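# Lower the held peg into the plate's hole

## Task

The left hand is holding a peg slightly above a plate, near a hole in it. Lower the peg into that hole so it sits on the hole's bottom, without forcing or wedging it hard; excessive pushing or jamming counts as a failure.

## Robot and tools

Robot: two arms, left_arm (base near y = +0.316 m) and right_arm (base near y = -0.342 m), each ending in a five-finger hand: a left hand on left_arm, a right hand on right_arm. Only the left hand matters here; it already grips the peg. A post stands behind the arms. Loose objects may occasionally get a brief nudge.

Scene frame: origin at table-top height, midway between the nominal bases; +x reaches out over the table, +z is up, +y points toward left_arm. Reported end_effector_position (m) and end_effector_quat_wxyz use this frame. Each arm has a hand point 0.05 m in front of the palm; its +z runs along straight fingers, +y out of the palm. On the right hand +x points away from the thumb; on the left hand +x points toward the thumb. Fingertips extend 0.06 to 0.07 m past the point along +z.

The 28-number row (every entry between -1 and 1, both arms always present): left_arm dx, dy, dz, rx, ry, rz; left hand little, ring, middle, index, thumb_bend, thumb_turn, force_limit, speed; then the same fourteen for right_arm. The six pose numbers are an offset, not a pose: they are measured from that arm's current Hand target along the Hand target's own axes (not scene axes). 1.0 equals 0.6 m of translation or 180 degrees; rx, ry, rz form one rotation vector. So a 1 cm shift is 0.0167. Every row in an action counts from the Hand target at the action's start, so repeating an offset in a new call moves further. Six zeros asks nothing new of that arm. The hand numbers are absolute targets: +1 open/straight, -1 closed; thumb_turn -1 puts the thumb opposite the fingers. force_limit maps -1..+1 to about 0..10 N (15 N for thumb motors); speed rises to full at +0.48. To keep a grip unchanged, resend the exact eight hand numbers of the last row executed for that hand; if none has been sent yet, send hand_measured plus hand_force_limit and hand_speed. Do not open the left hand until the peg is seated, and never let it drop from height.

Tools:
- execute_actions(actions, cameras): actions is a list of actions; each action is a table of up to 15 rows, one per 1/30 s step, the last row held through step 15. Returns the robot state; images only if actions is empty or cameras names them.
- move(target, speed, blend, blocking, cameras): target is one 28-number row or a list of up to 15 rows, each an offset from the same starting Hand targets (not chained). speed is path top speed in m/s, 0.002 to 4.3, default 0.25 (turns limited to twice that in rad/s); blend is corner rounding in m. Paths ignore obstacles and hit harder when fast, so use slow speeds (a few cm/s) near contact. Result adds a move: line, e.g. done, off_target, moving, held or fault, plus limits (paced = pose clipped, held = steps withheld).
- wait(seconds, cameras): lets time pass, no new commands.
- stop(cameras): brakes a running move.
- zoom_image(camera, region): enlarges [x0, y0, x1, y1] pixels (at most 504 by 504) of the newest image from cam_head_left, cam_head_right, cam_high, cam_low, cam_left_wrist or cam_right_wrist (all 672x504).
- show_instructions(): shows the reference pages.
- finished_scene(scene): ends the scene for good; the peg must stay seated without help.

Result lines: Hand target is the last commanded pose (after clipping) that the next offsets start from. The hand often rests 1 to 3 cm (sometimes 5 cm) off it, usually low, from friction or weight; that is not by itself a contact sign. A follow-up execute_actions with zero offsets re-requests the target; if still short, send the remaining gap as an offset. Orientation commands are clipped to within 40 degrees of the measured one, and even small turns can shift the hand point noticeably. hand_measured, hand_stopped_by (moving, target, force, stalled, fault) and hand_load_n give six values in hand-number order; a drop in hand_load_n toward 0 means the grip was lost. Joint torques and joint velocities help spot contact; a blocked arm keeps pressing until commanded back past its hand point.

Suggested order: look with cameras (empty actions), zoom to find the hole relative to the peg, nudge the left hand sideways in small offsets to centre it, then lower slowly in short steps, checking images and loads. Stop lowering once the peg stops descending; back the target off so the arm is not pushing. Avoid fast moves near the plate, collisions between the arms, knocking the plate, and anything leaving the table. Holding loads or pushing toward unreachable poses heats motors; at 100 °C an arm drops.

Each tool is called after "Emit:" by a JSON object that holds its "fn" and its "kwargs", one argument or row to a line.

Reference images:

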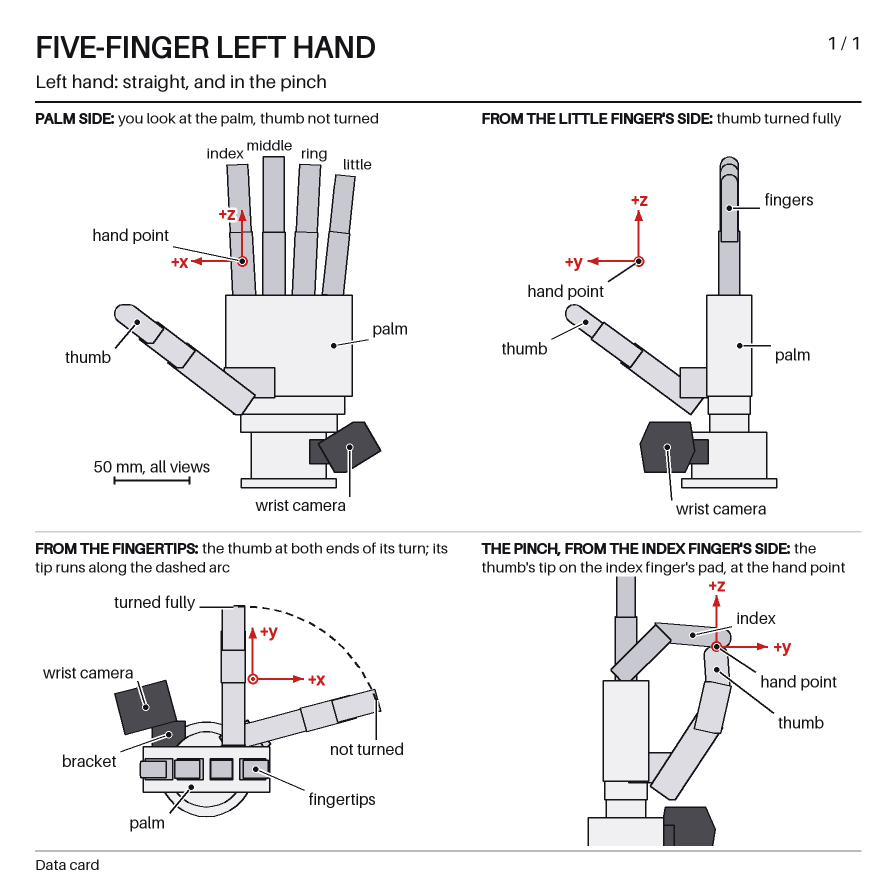

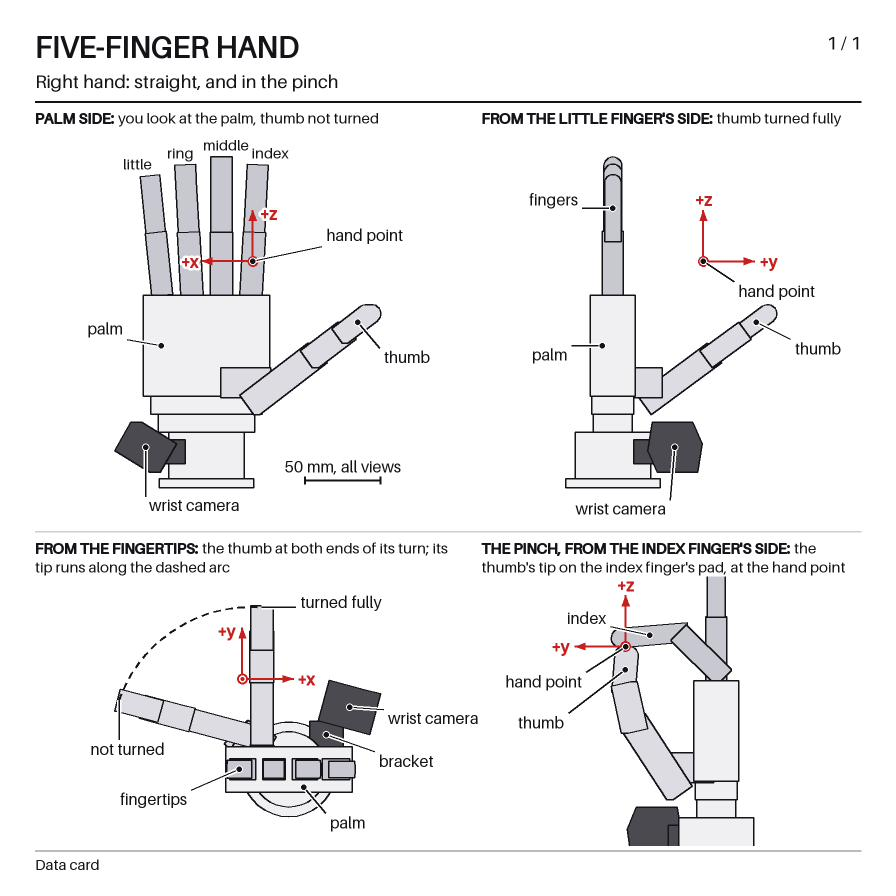

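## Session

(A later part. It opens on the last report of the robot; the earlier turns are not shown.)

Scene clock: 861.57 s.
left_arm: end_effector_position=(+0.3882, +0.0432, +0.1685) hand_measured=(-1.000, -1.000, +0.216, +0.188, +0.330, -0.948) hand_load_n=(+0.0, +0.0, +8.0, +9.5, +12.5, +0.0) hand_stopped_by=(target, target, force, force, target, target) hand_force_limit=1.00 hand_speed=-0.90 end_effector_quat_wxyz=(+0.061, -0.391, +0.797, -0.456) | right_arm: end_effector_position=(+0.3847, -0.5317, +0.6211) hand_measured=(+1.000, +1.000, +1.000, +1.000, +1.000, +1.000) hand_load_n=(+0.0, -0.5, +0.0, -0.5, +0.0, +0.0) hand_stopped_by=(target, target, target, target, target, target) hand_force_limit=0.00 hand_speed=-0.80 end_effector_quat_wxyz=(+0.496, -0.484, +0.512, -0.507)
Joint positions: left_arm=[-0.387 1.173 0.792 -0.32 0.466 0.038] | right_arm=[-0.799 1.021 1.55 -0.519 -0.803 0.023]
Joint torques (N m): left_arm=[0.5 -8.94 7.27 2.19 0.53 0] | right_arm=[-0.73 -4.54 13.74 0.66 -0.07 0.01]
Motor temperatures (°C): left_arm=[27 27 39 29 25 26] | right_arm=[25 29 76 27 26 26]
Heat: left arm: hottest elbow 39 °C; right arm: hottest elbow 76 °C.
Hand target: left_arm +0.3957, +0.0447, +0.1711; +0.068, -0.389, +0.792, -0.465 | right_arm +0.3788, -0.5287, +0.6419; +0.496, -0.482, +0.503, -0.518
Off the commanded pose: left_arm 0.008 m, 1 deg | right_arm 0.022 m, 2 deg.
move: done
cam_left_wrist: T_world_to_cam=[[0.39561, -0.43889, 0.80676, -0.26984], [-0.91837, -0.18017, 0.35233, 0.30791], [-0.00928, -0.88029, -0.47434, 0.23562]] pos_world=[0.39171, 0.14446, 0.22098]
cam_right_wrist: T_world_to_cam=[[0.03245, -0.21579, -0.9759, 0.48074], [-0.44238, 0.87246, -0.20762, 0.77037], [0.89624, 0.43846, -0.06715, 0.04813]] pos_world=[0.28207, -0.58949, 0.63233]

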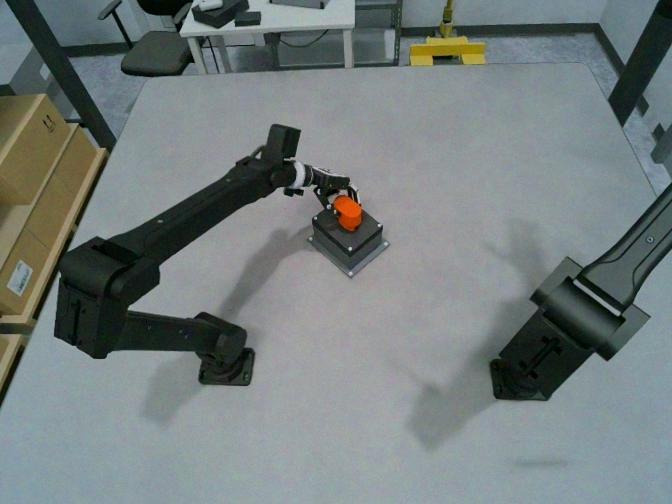

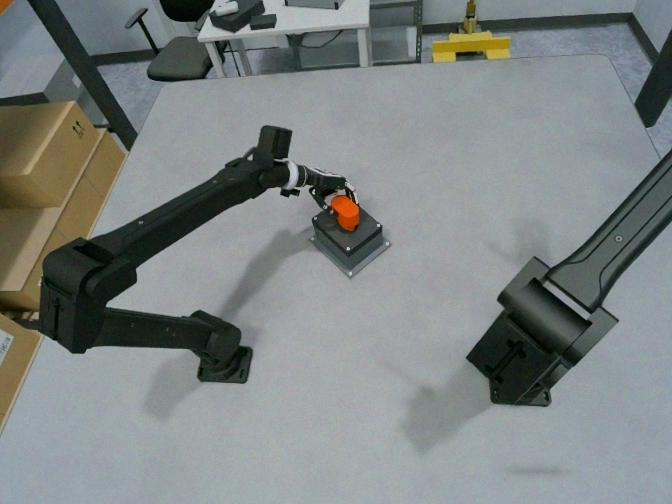

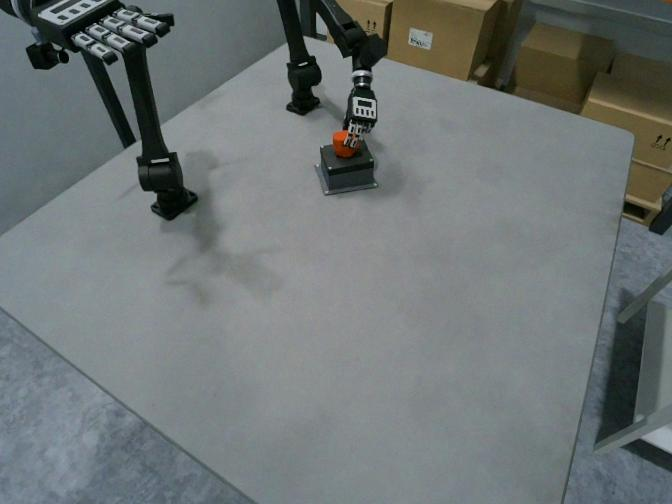

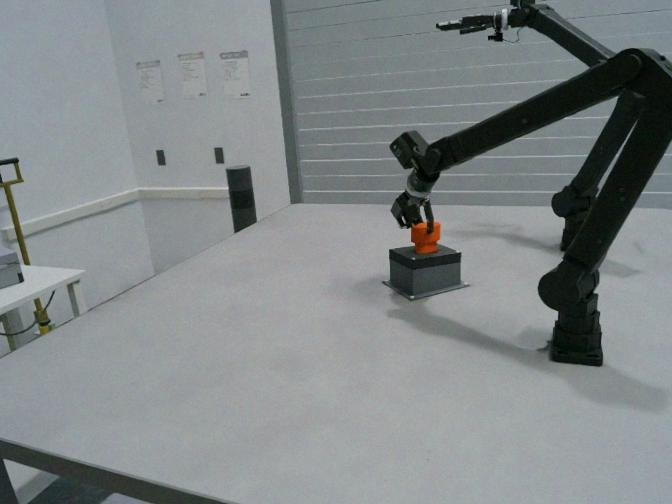

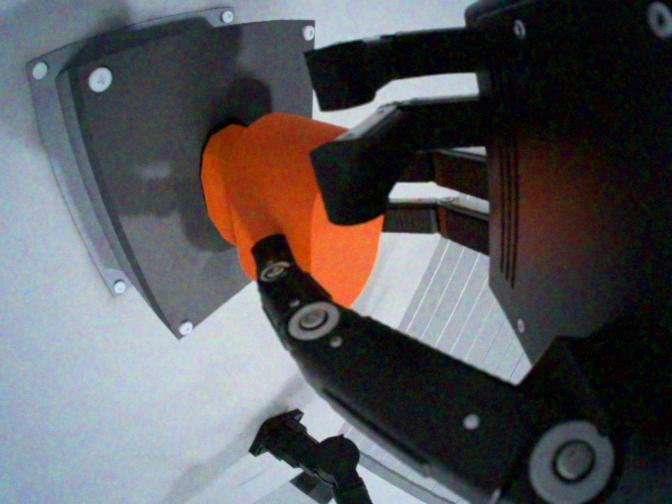

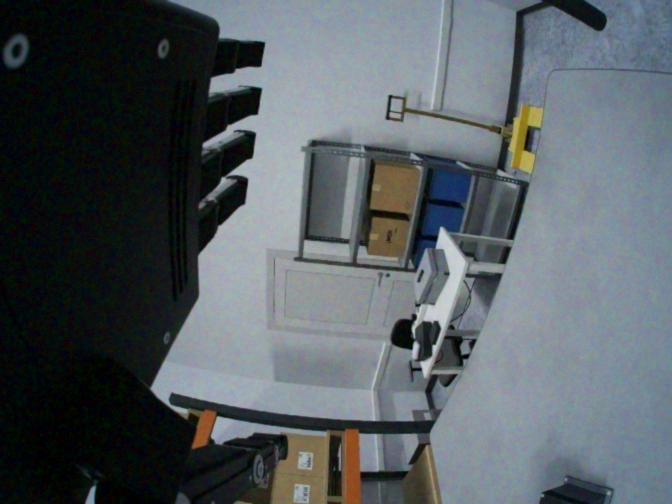

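Emit:
{"fn": "move", "kwargs": {
  "target": [
    [0.0217,-0.045,-0.016,0,0,0,-1.0,-1.0,0.216,0.188,0.324,-0.948,1.0,-0.9,0,0,0,0,0,0,1,1,1,1,1,1,0.0,-0.8],
    [0.001,-0.0115,-0.007,0,0,0,-1.0,-1.0,0.216,0.188,0.324,-0.948,1.0,-0.9,0,0,0,0,0,0,1,1,1,1,1,1,0.0,-0.8],
    [-0.0032,0.0017,0.0023,0,0,0,-1.0,-1.0,0.216,0.188,0.324,-0.948,1.0,-0.9,0,0,0,0,0,0,1,1,1,1,1,1,0.0,-0.8]
  ],
  "speed": [0.06, 0.04, 0.015],
  "cameras": ["all"]
}}

Emit:
{"fn": "zoom_image", "kwargs": {
  "camera": "cam_low",
  "region": [405, 218, 441, 260]
}}

Emit:
{"fn": "zoom_image", "kwargs": {
  "camera": "cam_head_left",
  "region": [330, 193, 366, 235]
}}

Emit:
{"fn": "zoom_image", "kwargs": {
  "camera": "cam_head_right",
  "region": [328, 193, 364, 235]
}}

Emit:
{"fn": "zoom_image", "kwargs": {
  "camera": "cam_high",
  "region": [330, 125, 366, 165]
}}

Emit:
{"fn": "zoom_image", "kwargs": {
  "camera": "cam_left_wrist",
  "region": [185, 110, 245, 180]
}}

Emit:
{"fn": "zoom_image", "kwargs": {
  "camera": "cam_left_wrist",
  "region": [185, 180, 245, 250]
}}

Scene clock: 879.07 s.
left_arm: end_effector_position=(+0.3896, +0.0440, +0.1663) hand_measured=(-1.000, -1.000, +0.216, +0.188, +0.330, -0.948) hand_load_n=(+0.0, +0.0, +8.0, +9.5, +12.0, +0.5) hand_stopped_by=(target, target, force, force, target, target) hand_force_limit=1.00 hand_speed=-0.90 end_effector_quat_wxyz=(+0.061, -0.391, +0.797, -0.456) | right_arm: end_effector_position=(+0.3847, -0.5317, +0.6211) hand_measured=(+1.000, +1.000, +1.000, +1.000, +1.000, +1.000) hand_load_n=(-0.5, +0.0, +0.0, +0.0, +0.0, +0.0) hand_stopped_by=(target, target, target, target, target, target) hand_force_limit=0.00 hand_speed=-0.80 end_effector_quat_wxyz=(+0.496, -0.484, +0.512, -0.507)
Joint positions: left_arm=[-0.383 1.178 0.79 -0.314 0.468 0.041] | right_arm=[-0.799 1.021 1.55 -0.519 -0.803 0.023]
Joint torques (N m): left_arm=[0.32 -8.23 7.36 2.48 0.5 0.01] | right_arm=[-0.73 -4.54 13.75 0.66 -0.07 0.01]
Motor temperatures (°C): left_arm=[27 27 38 29 25 26] | right_arm=[25 28 76 27 26 26]
Heat: left arm: hottest elbow 38 °C; right arm: hottest elbow 76 °C.
Hand target: left_arm +0.3970, +0.0453, +0.1690; +0.068, -0.389, +0.792, -0.465 | right_arm +0.3788, -0.5287, +0.6419; +0.496, -0.482, +0.503, -0.518
Off the commanded pose: left_arm 0.008 m, 1 deg | right_arm 0.022 m, 2 deg.
move: done
cam_left_wrist: T_world_to_cam=[[0.39618, -0.43875, 0.80656, -0.26847], [-0.91813, -0.18062, 0.35273, 0.31], [-0.00908, -0.88027, -0.47438, 0.23522]] pos_world=[0.39312, 0.14526, 0.21877]
cam_right_wrist: T_world_to_cam=[[0.03245, -0.21579, -0.9759, 0.48074], [-0.44238, 0.87246, -0.20762, 0.77037], [0.89624, 0.43846, -0.06715, 0.04813]] pos_world=[0.28207, -0.58949, 0.63233]

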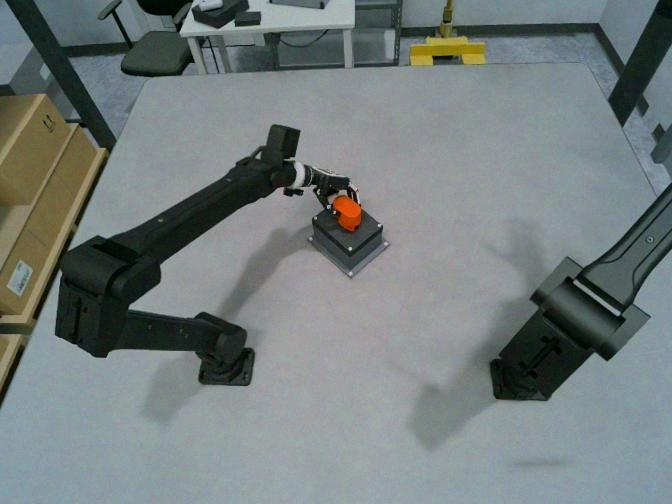

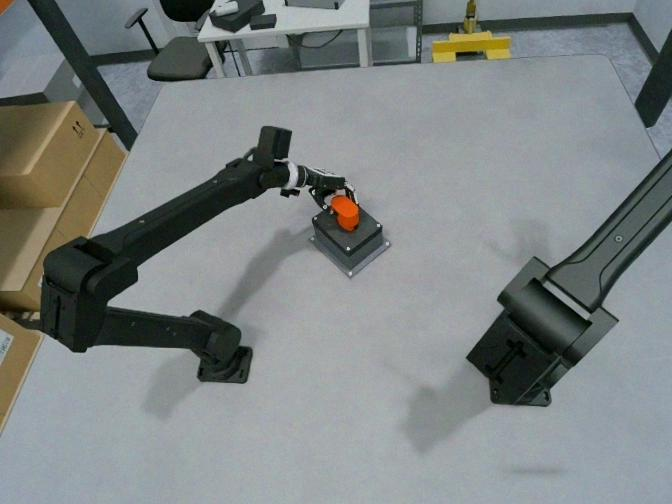

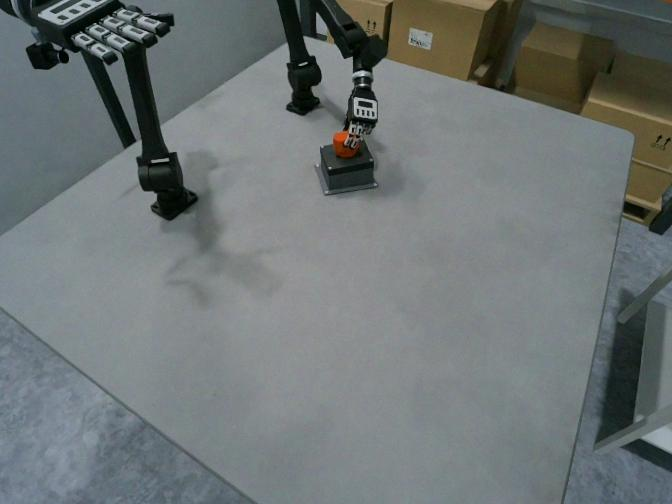

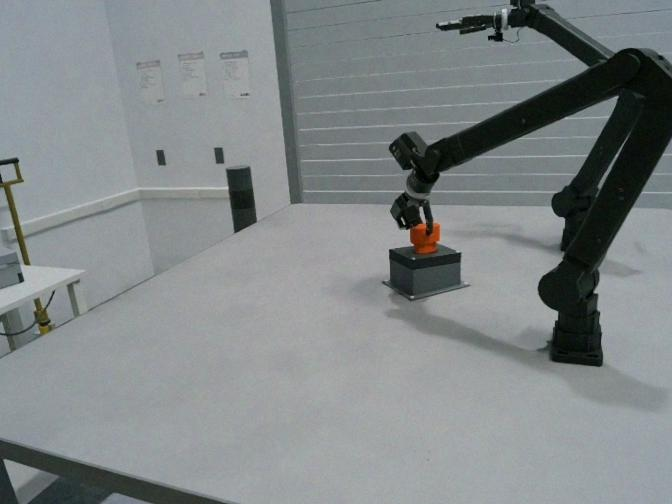

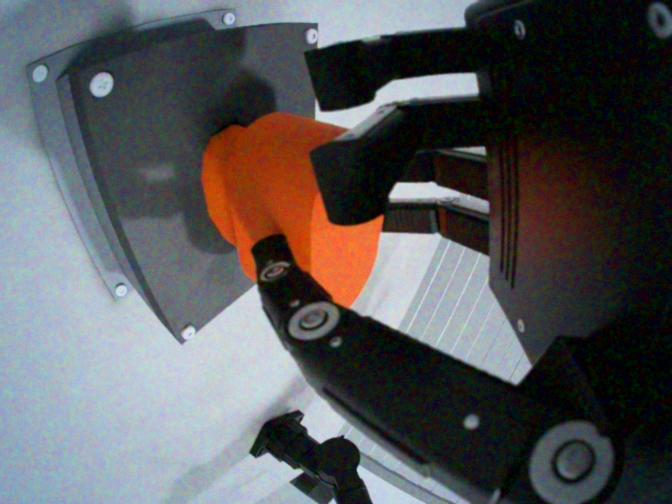

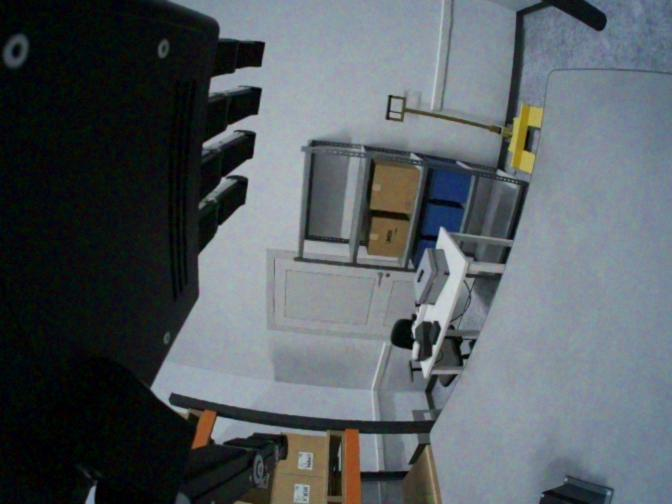

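Scaled by 12.000 from the camera's image (finer frame: 960x720).

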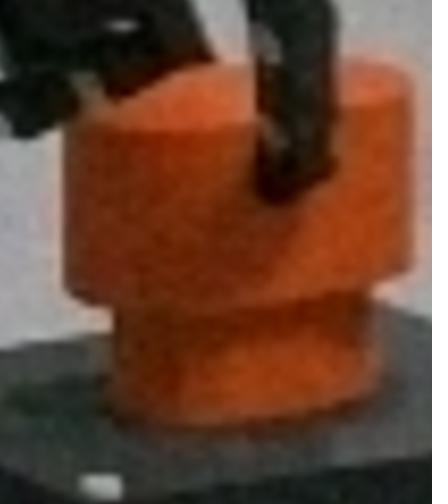

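Scaled by 12.000 from the camera's image (finer frame: 960x720).

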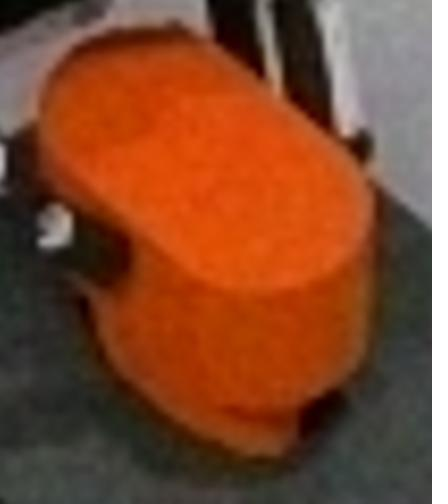

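Scaled by 12.000 from the camera's image (finer frame: 960x720).

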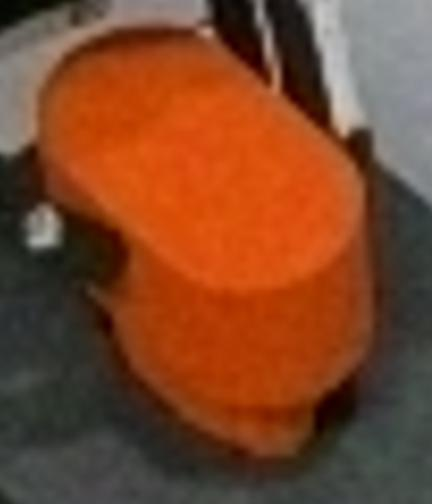

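Scaled by 12.600 from the camera's image (finer frame: 960x720).

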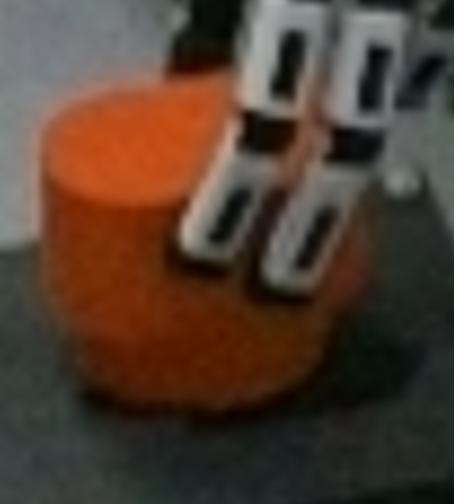

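Scaled by 7.200 from the camera's image (finer frame: 960x720).

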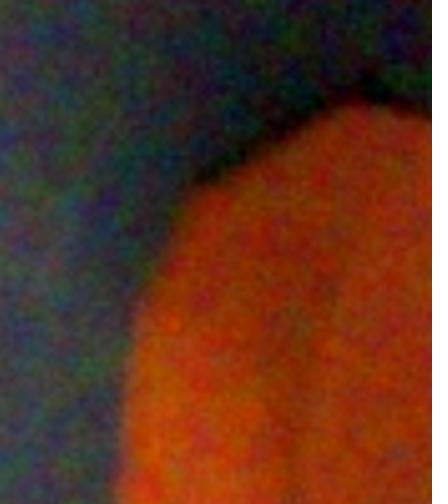

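Scaled by 7.200 from the camera's image (finer frame: 960x720).

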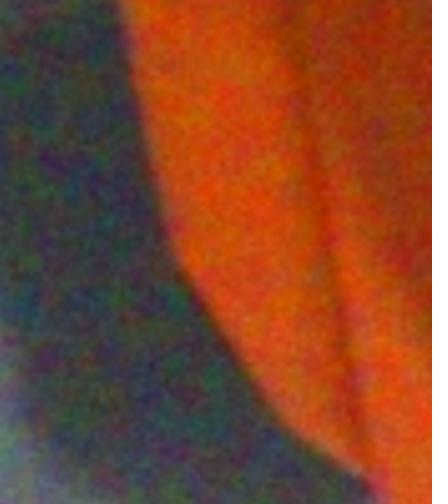

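Emit:
{"fn": "move", "kwargs": {
  "target": [-0.0032,0.0067,0.0068,0,0,0,-1.0,-1.0,0.216,0.188,0.324,-0.948,1.0,-0.9,0,0,0,0,0,0,1,1,1,1,1,1,0.0,-0.8],
  "speed": 0.015,
  "cameras": ["all"]
}}

Emit:
{"fn": "zoom_image", "kwargs": {
  "camera": "cam_left_wrist",
  "region": [185, 110, 245, 180]
}}

Emit:
{"fn": "zoom_image", "kwargs": {
  "camera": "cam_left_wrist",
  "region": [185, 180, 245, 250]
}}

Emit:
{"fn": "zoom_image", "kwargs": {
  "camera": "cam_low",
  "region": [405, 218, 441, 260]
}}

Emit:
{"fn": "zoom_image", "kwargs": {
  "camera": "cam_high",
  "region": [330, 125, 366, 165]
}}

Scene clock: 890.80 s.
left_arm: end_effector_position=(+0.3907, +0.0436, +0.1600) hand_measured=(-1.000, -1.000, +0.216, +0.188, +0.330, -0.948) hand_load_n=(+0.0, +0.0, +8.0, +9.5, +12.0, +0.5) hand_stopped_by=(target, target, force, force, target, target) hand_force_limit=1.00 hand_speed=-0.90 end_effector_quat_wxyz=(+0.060, -0.391, +0.797, -0.456) | right_arm: end_effector_position=(+0.3847, -0.5317, +0.6211) hand_measured=(+1.000, +1.000, +1.000, +1.000, +1.000, +1.000) hand_load_n=(+0.0, +0.0, +0.0, -0.5, +0.0, -0.5) hand_stopped_by=(target, target, target, target, target, target) hand_force_limit=0.00 hand_speed=-0.80 end_effector_quat_wxyz=(+0.496, -0.484, +0.512, -0.507)
Joint positions: left_arm=[-0.383 1.19 0.781 -0.294 0.468 0.041] | right_arm=[-0.799 1.021 1.55 -0.519 -0.803 0.023]
Joint torques (N m): left_arm=[0.09 -8.64 7.35 2.48 0.52 0.04] | right_arm=[-0.73 -4.54 13.72 0.66 -0.08 0.01]
Motor temperatures (°C): left_arm=[27 27 39 29 25 26] | right_arm=[25 28 76 27 26 26]
Heat: left arm: hottest elbow 39 °C; right arm: hottest elbow 76 °C.
Hand target: left_arm +0.3981, +0.0449, +0.1630; +0.068, -0.389, +0.792, -0.465 | right_arm +0.3788, -0.5287, +0.6419; +0.496, -0.482, +0.503, -0.518
Off the commanded pose: left_arm 0.008 m, 1 deg | right_arm 0.022 m, 2 deg.
move: done
cam_left_wrist: T_world_to_cam=[[0.39673, -0.43902, 0.80614, -0.26413], [-0.91788, -0.18067, 0.35333, 0.31293], [-0.00947, -0.88012, -0.47465, 0.23199]] pos_world=[0.39421, 0.14476, 0.21247]
cam_right_wrist: T_world_to_cam=[[0.03245, -0.21579, -0.9759, 0.48074], [-0.44238, 0.87246, -0.20762, 0.77037], [0.89624, 0.43846, -0.06715, 0.04813]] pos_world=[0.28207, -0.58949, 0.63233]

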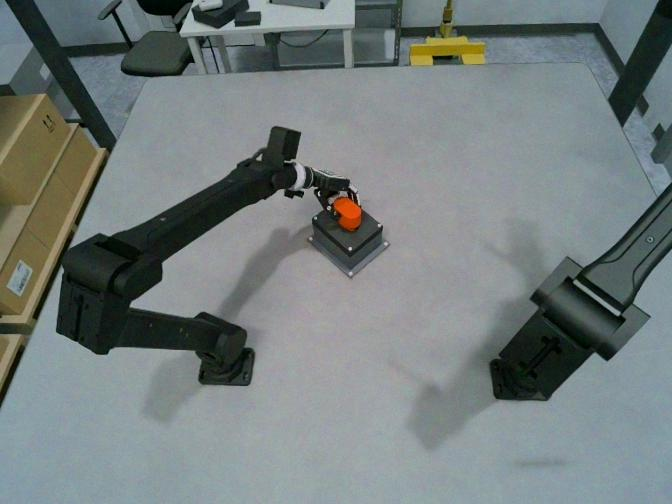

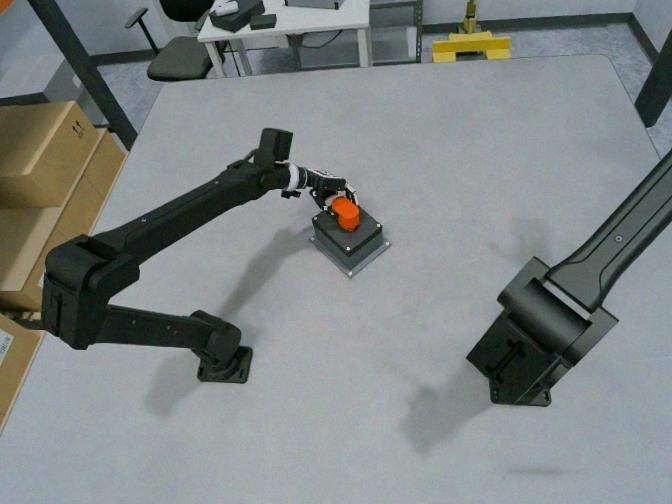

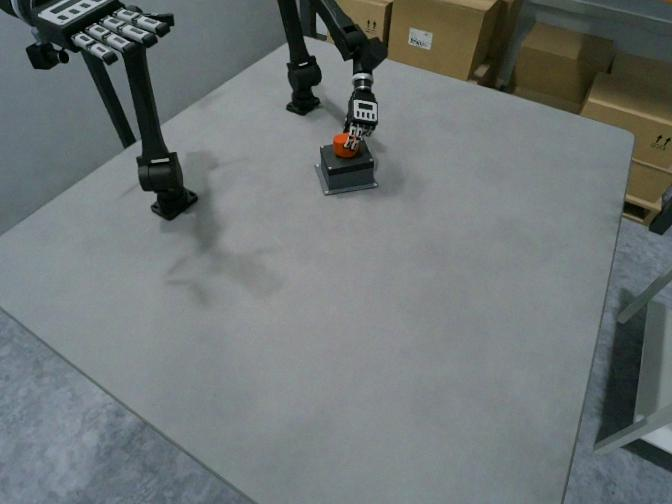

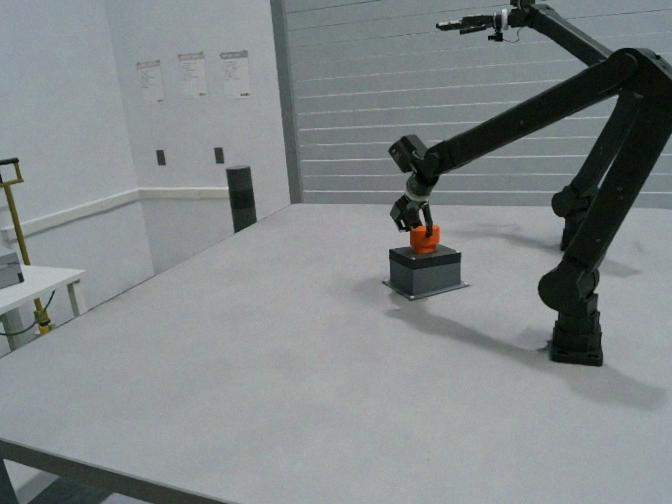

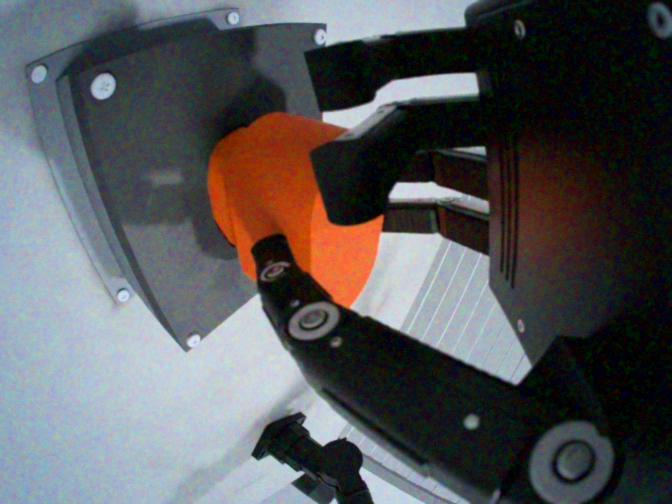

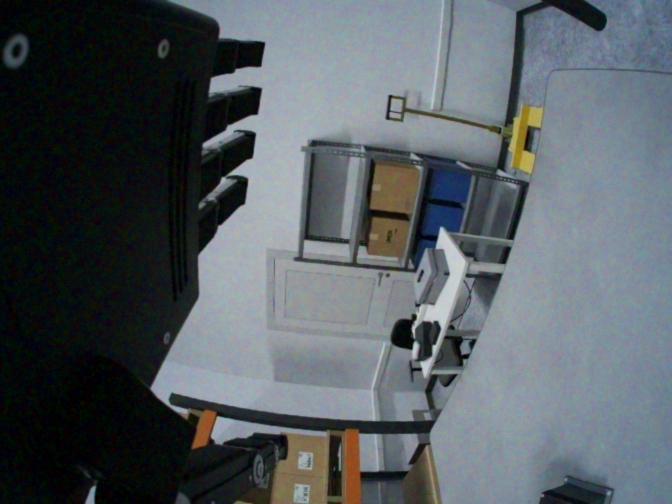

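Scaled by 7.200 from the camera's image (finer frame: 960x720).

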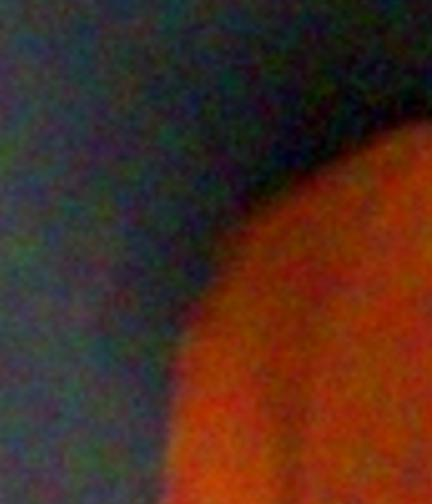

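Scaled by 7.200 from the camera's image (finer frame: 960x720).

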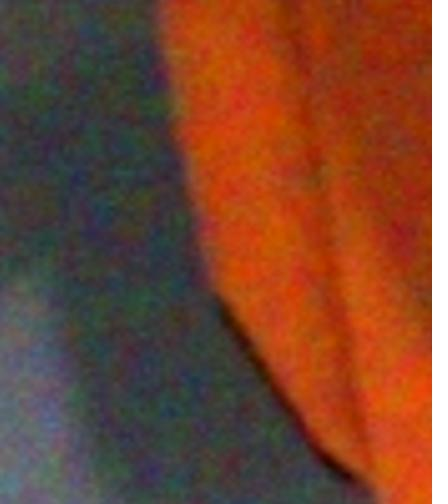

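Scaled by 12.000 from the camera's image (finer frame: 960x720).

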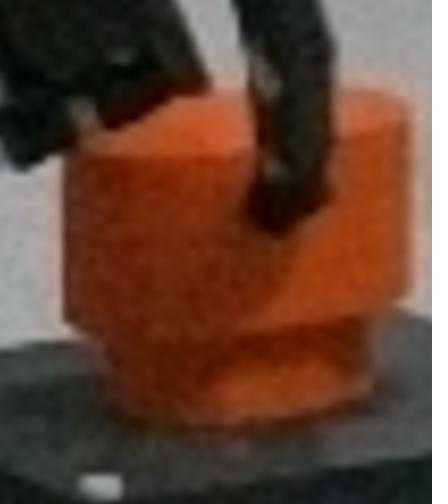

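Scaled by 12.600 from the camera's image (finer frame: 960x720).

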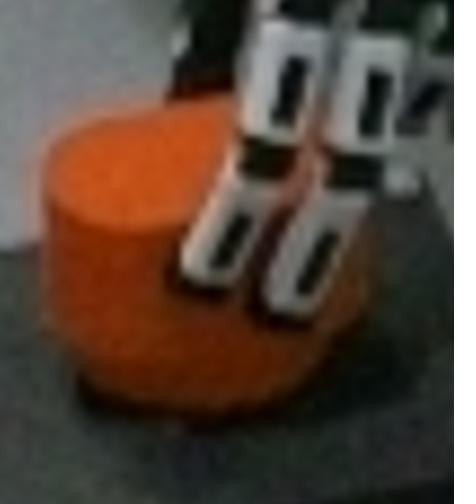

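Emit:
{"fn": "move", "kwargs": {
  "target": [-0.0034,0.0105,0.0074,0,0,0,-1.0,-1.0,0.216,0.188,0.324,-0.948,1.0,-0.9,0,0,0,0,0,0,1,1,1,1,1,1,0.0,-0.8],
  "speed": 0.02,
  "cameras": ["cam_low", "cam_left_wrist", "cam_high", "cam_head_left"]
}}

Emit:
{"fn": "zoom_image", "kwargs": {
  "camera": "cam_low",
  "region": [405, 218, 441, 260]
}}

Emit:
{"fn": "zoom_image", "kwargs": {
  "camera": "cam_left_wrist",
  "region": [140, 90, 310, 290]
}}

Scene clock: 897.07 s.
left_arm: end_effector_position=(+0.3908, +0.0435, +0.1522) hand_measured=(-1.000, -1.000, +0.216, +0.188, +0.330, -0.948) hand_load_n=(+0.0, +0.0, +8.5, +9.5, +12.5, +0.5) hand_stopped_by=(target, target, force, force, target, target) hand_force_limit=1.00 hand_speed=-0.90 end_effector_quat_wxyz=(+0.060, -0.391, +0.797, -0.456) | right_arm: end_effector_position=(+0.3847, -0.5317, +0.6211) hand_measured=(+1.000, +1.000, +1.000, +1.000, +1.000, +1.000) hand_load_n=(+0.0, +0.0, -0.5, +0.0, +0.0, +0.0) hand_stopped_by=(target, target, target, target, target, target) hand_force_limit=0.00 hand_speed=-0.80 end_effector_quat_wxyz=(+0.496, -0.484, +0.512, -0.507)
Joint positions: left_arm=[-0.383 1.2 0.767 -0.269 0.469 0.041] | right_arm=[-0.799 1.021 1.55 -0.519 -0.803 0.023]
Joint torques (N m): left_arm=[0.15 -8 7.32 2.52 0.5 0] | right_arm=[-0.73 -4.54 13.74 0.66 -0.08 0.01]
Motor temperatures (°C): left_arm=[27 27 38 29 25 26] | right_arm=[25 28 76 27 26 26]
Heat: left arm: hottest elbow 38 °C; right arm: hottest elbow 76 °C.
Hand target: left_arm +0.3982, +0.0449, +0.1552; +0.068, -0.389, +0.792, -0.465 | right_arm +0.3788, -0.5287, +0.6419; +0.496, -0.482, +0.503, -0.518
Off the commanded pose: left_arm 0.008 m, 1 deg | right_arm 0.022 m, 2 deg.
move: done
cam_left_wrist: T_world_to_cam=[[0.39646, -0.43875, 0.80642, -0.25787], [-0.918, -0.1803, 0.35322, 0.31579], [-0.00957, -0.88033, -0.47426, 0.22828]] pos_world=[0.39432, 0.14476, 0.20467]
Images, in order (width x height): cam_head_left 672x504, cam_high 672x504, cam_low 672x504, cam_left_wrist 672x504.

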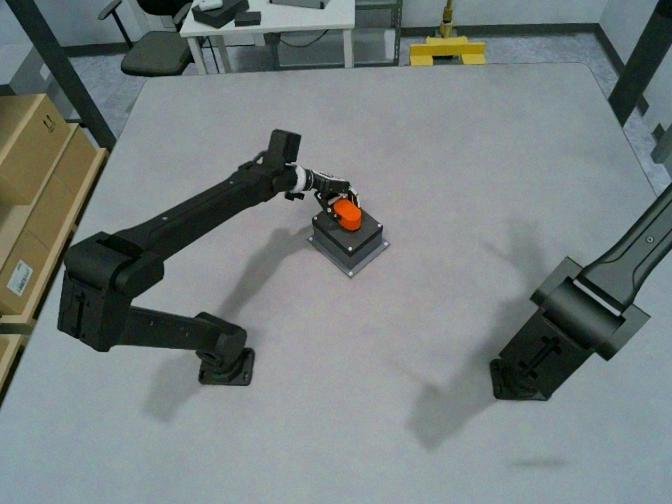

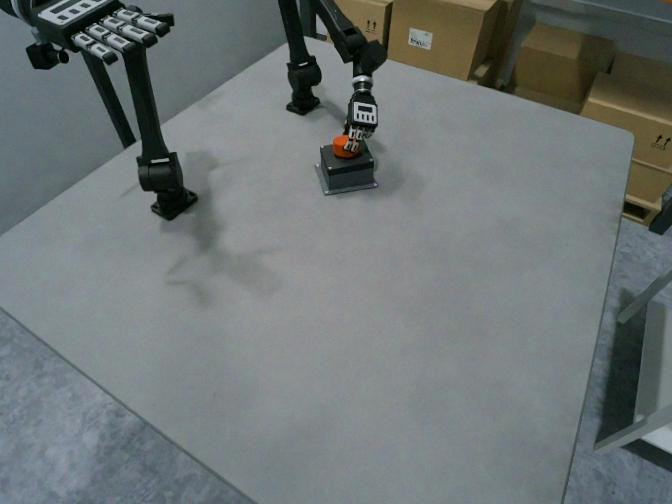

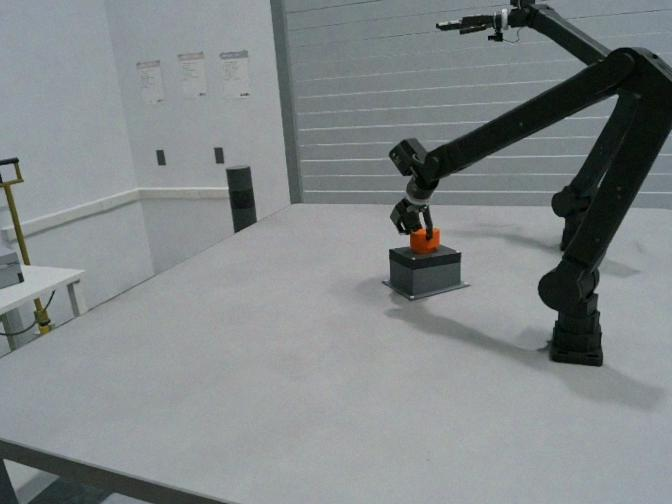

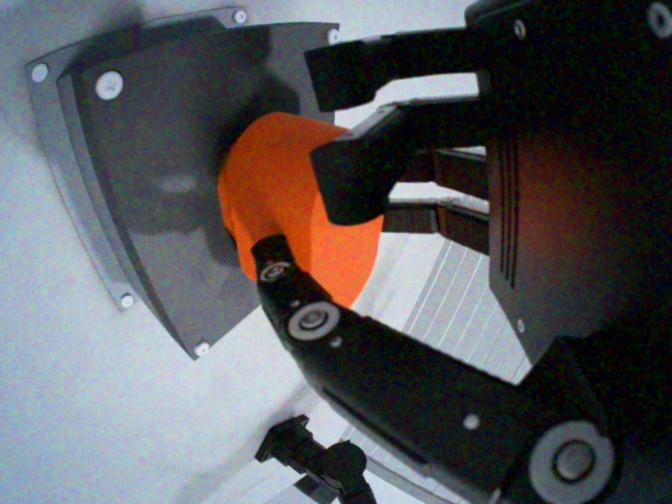

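Scaled by 12.000 from the camera's image (finer frame: 960x720).

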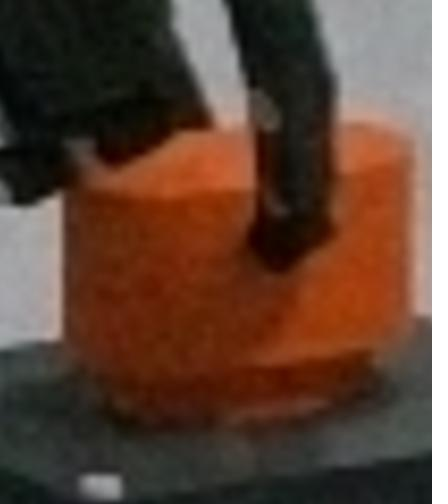

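Scaled by 2.520 from the camera's image (finer frame: 960x720).

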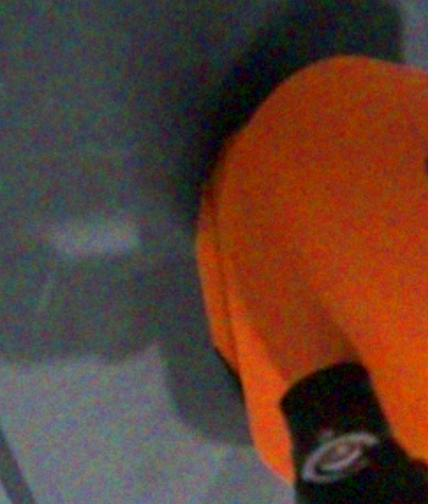

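Emit:
{"fn": "move", "kwargs": {
  "target": [-0.0025,0.0079,0.0056,0,0,0,-1.0,-1.0,0.216,0.188,0.324,-0.948,1.0,-0.9,0,0,0,0,0,0,1,1,1,1,1,1,0.0,-0.8],
  "speed": 0.015,
  "cameras": ["cam_low", "cam_left_wrist"]
}}

Emit:
{"fn": "zoom_image", "kwargs": {
  "camera": "cam_low",
  "region": [405, 218, 441, 260]
}}

Scene clock: 902.13 s.
left_arm: end_effector_position=(+0.3910, +0.0431, +0.1490) hand_measured=(-1.000, -1.000, +0.216, +0.188, +0.330, -0.948) hand_load_n=(+0.0, +0.0, +7.5, +9.5, +12.0, +1.0) hand_stopped_by=(target, target, force, force, target, target) hand_force_limit=1.00 hand_speed=-0.90 end_effector_quat_wxyz=(+0.061, -0.390, +0.797, -0.458) | right_arm: end_effector_position=(+0.3847, -0.5317, +0.6211) hand_measured=(+1.000, +1.000, +1.000, +1.000, +1.000, +1.000) hand_load_n=(+0.0, +0.0, +0.0, -0.5, +0.0, -0.5) hand_stopped_by=(target, target, target, target, target, target) hand_force_limit=0.00 hand_speed=-0.80 end_effector_quat_wxyz=(+0.496, -0.484, +0.512, -0.507)
Joint positions: left_arm=[-0.383 1.204 0.759 -0.252 0.471 0.041] | right_arm=[-0.799 1.021 1.55 -0.519 -0.803 0.023]
Joint torques (N m): left_arm=[0.44 -8.12 7.05 2.48 0.45 0.02] | right_arm=[-0.73 -4.54 13.74 0.66 -0.07 0.01]
Motor temperatures (°C): left_arm=[27 27 39 29 25 26] | right_arm=[25 28 76 27 26 26]
Heat: left arm: hottest elbow 39 °C; right arm: hottest elbow 76 °C.
Hand target: left_arm +0.3982, +0.0449, +0.1492; +0.068, -0.389, +0.792, -0.465 | right_arm +0.3788, -0.5287, +0.6419; +0.496, -0.482, +0.503, -0.518
Off the commanded pose: left_arm 0.007 m, 1 deg | right_arm 0.022 m, 2 deg.
move: done
cam_left_wrist: T_world_to_cam=[[0.39244, -0.43728, 0.80918, -0.25441], [-0.91973, -0.17776, 0.34999, 0.31802], [-0.0092, -0.88158, -0.47195, 0.22593]] pos_world=[0.39441, 0.14445, 0.20119]

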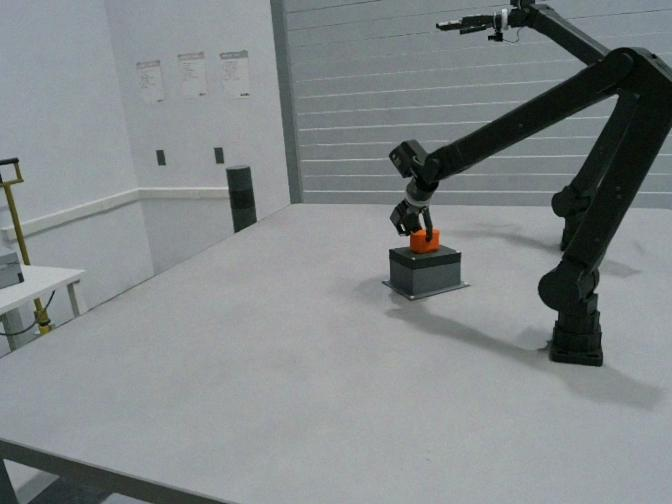

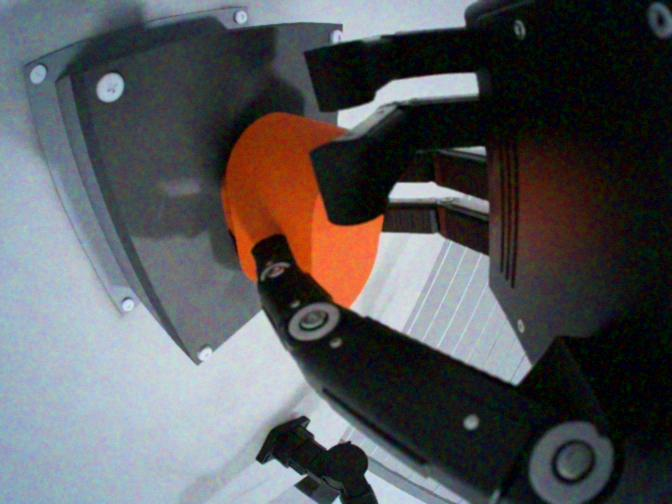

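Scaled by 12.000 from the camera's image (finer frame: 960x720).

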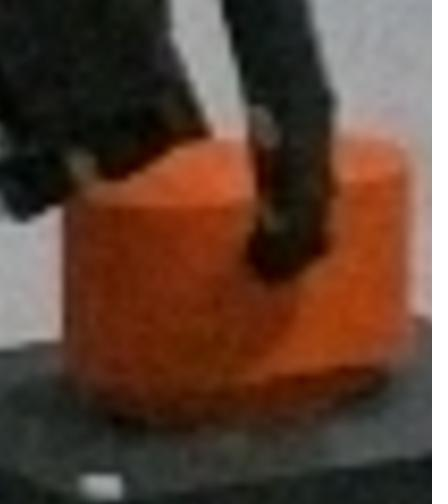

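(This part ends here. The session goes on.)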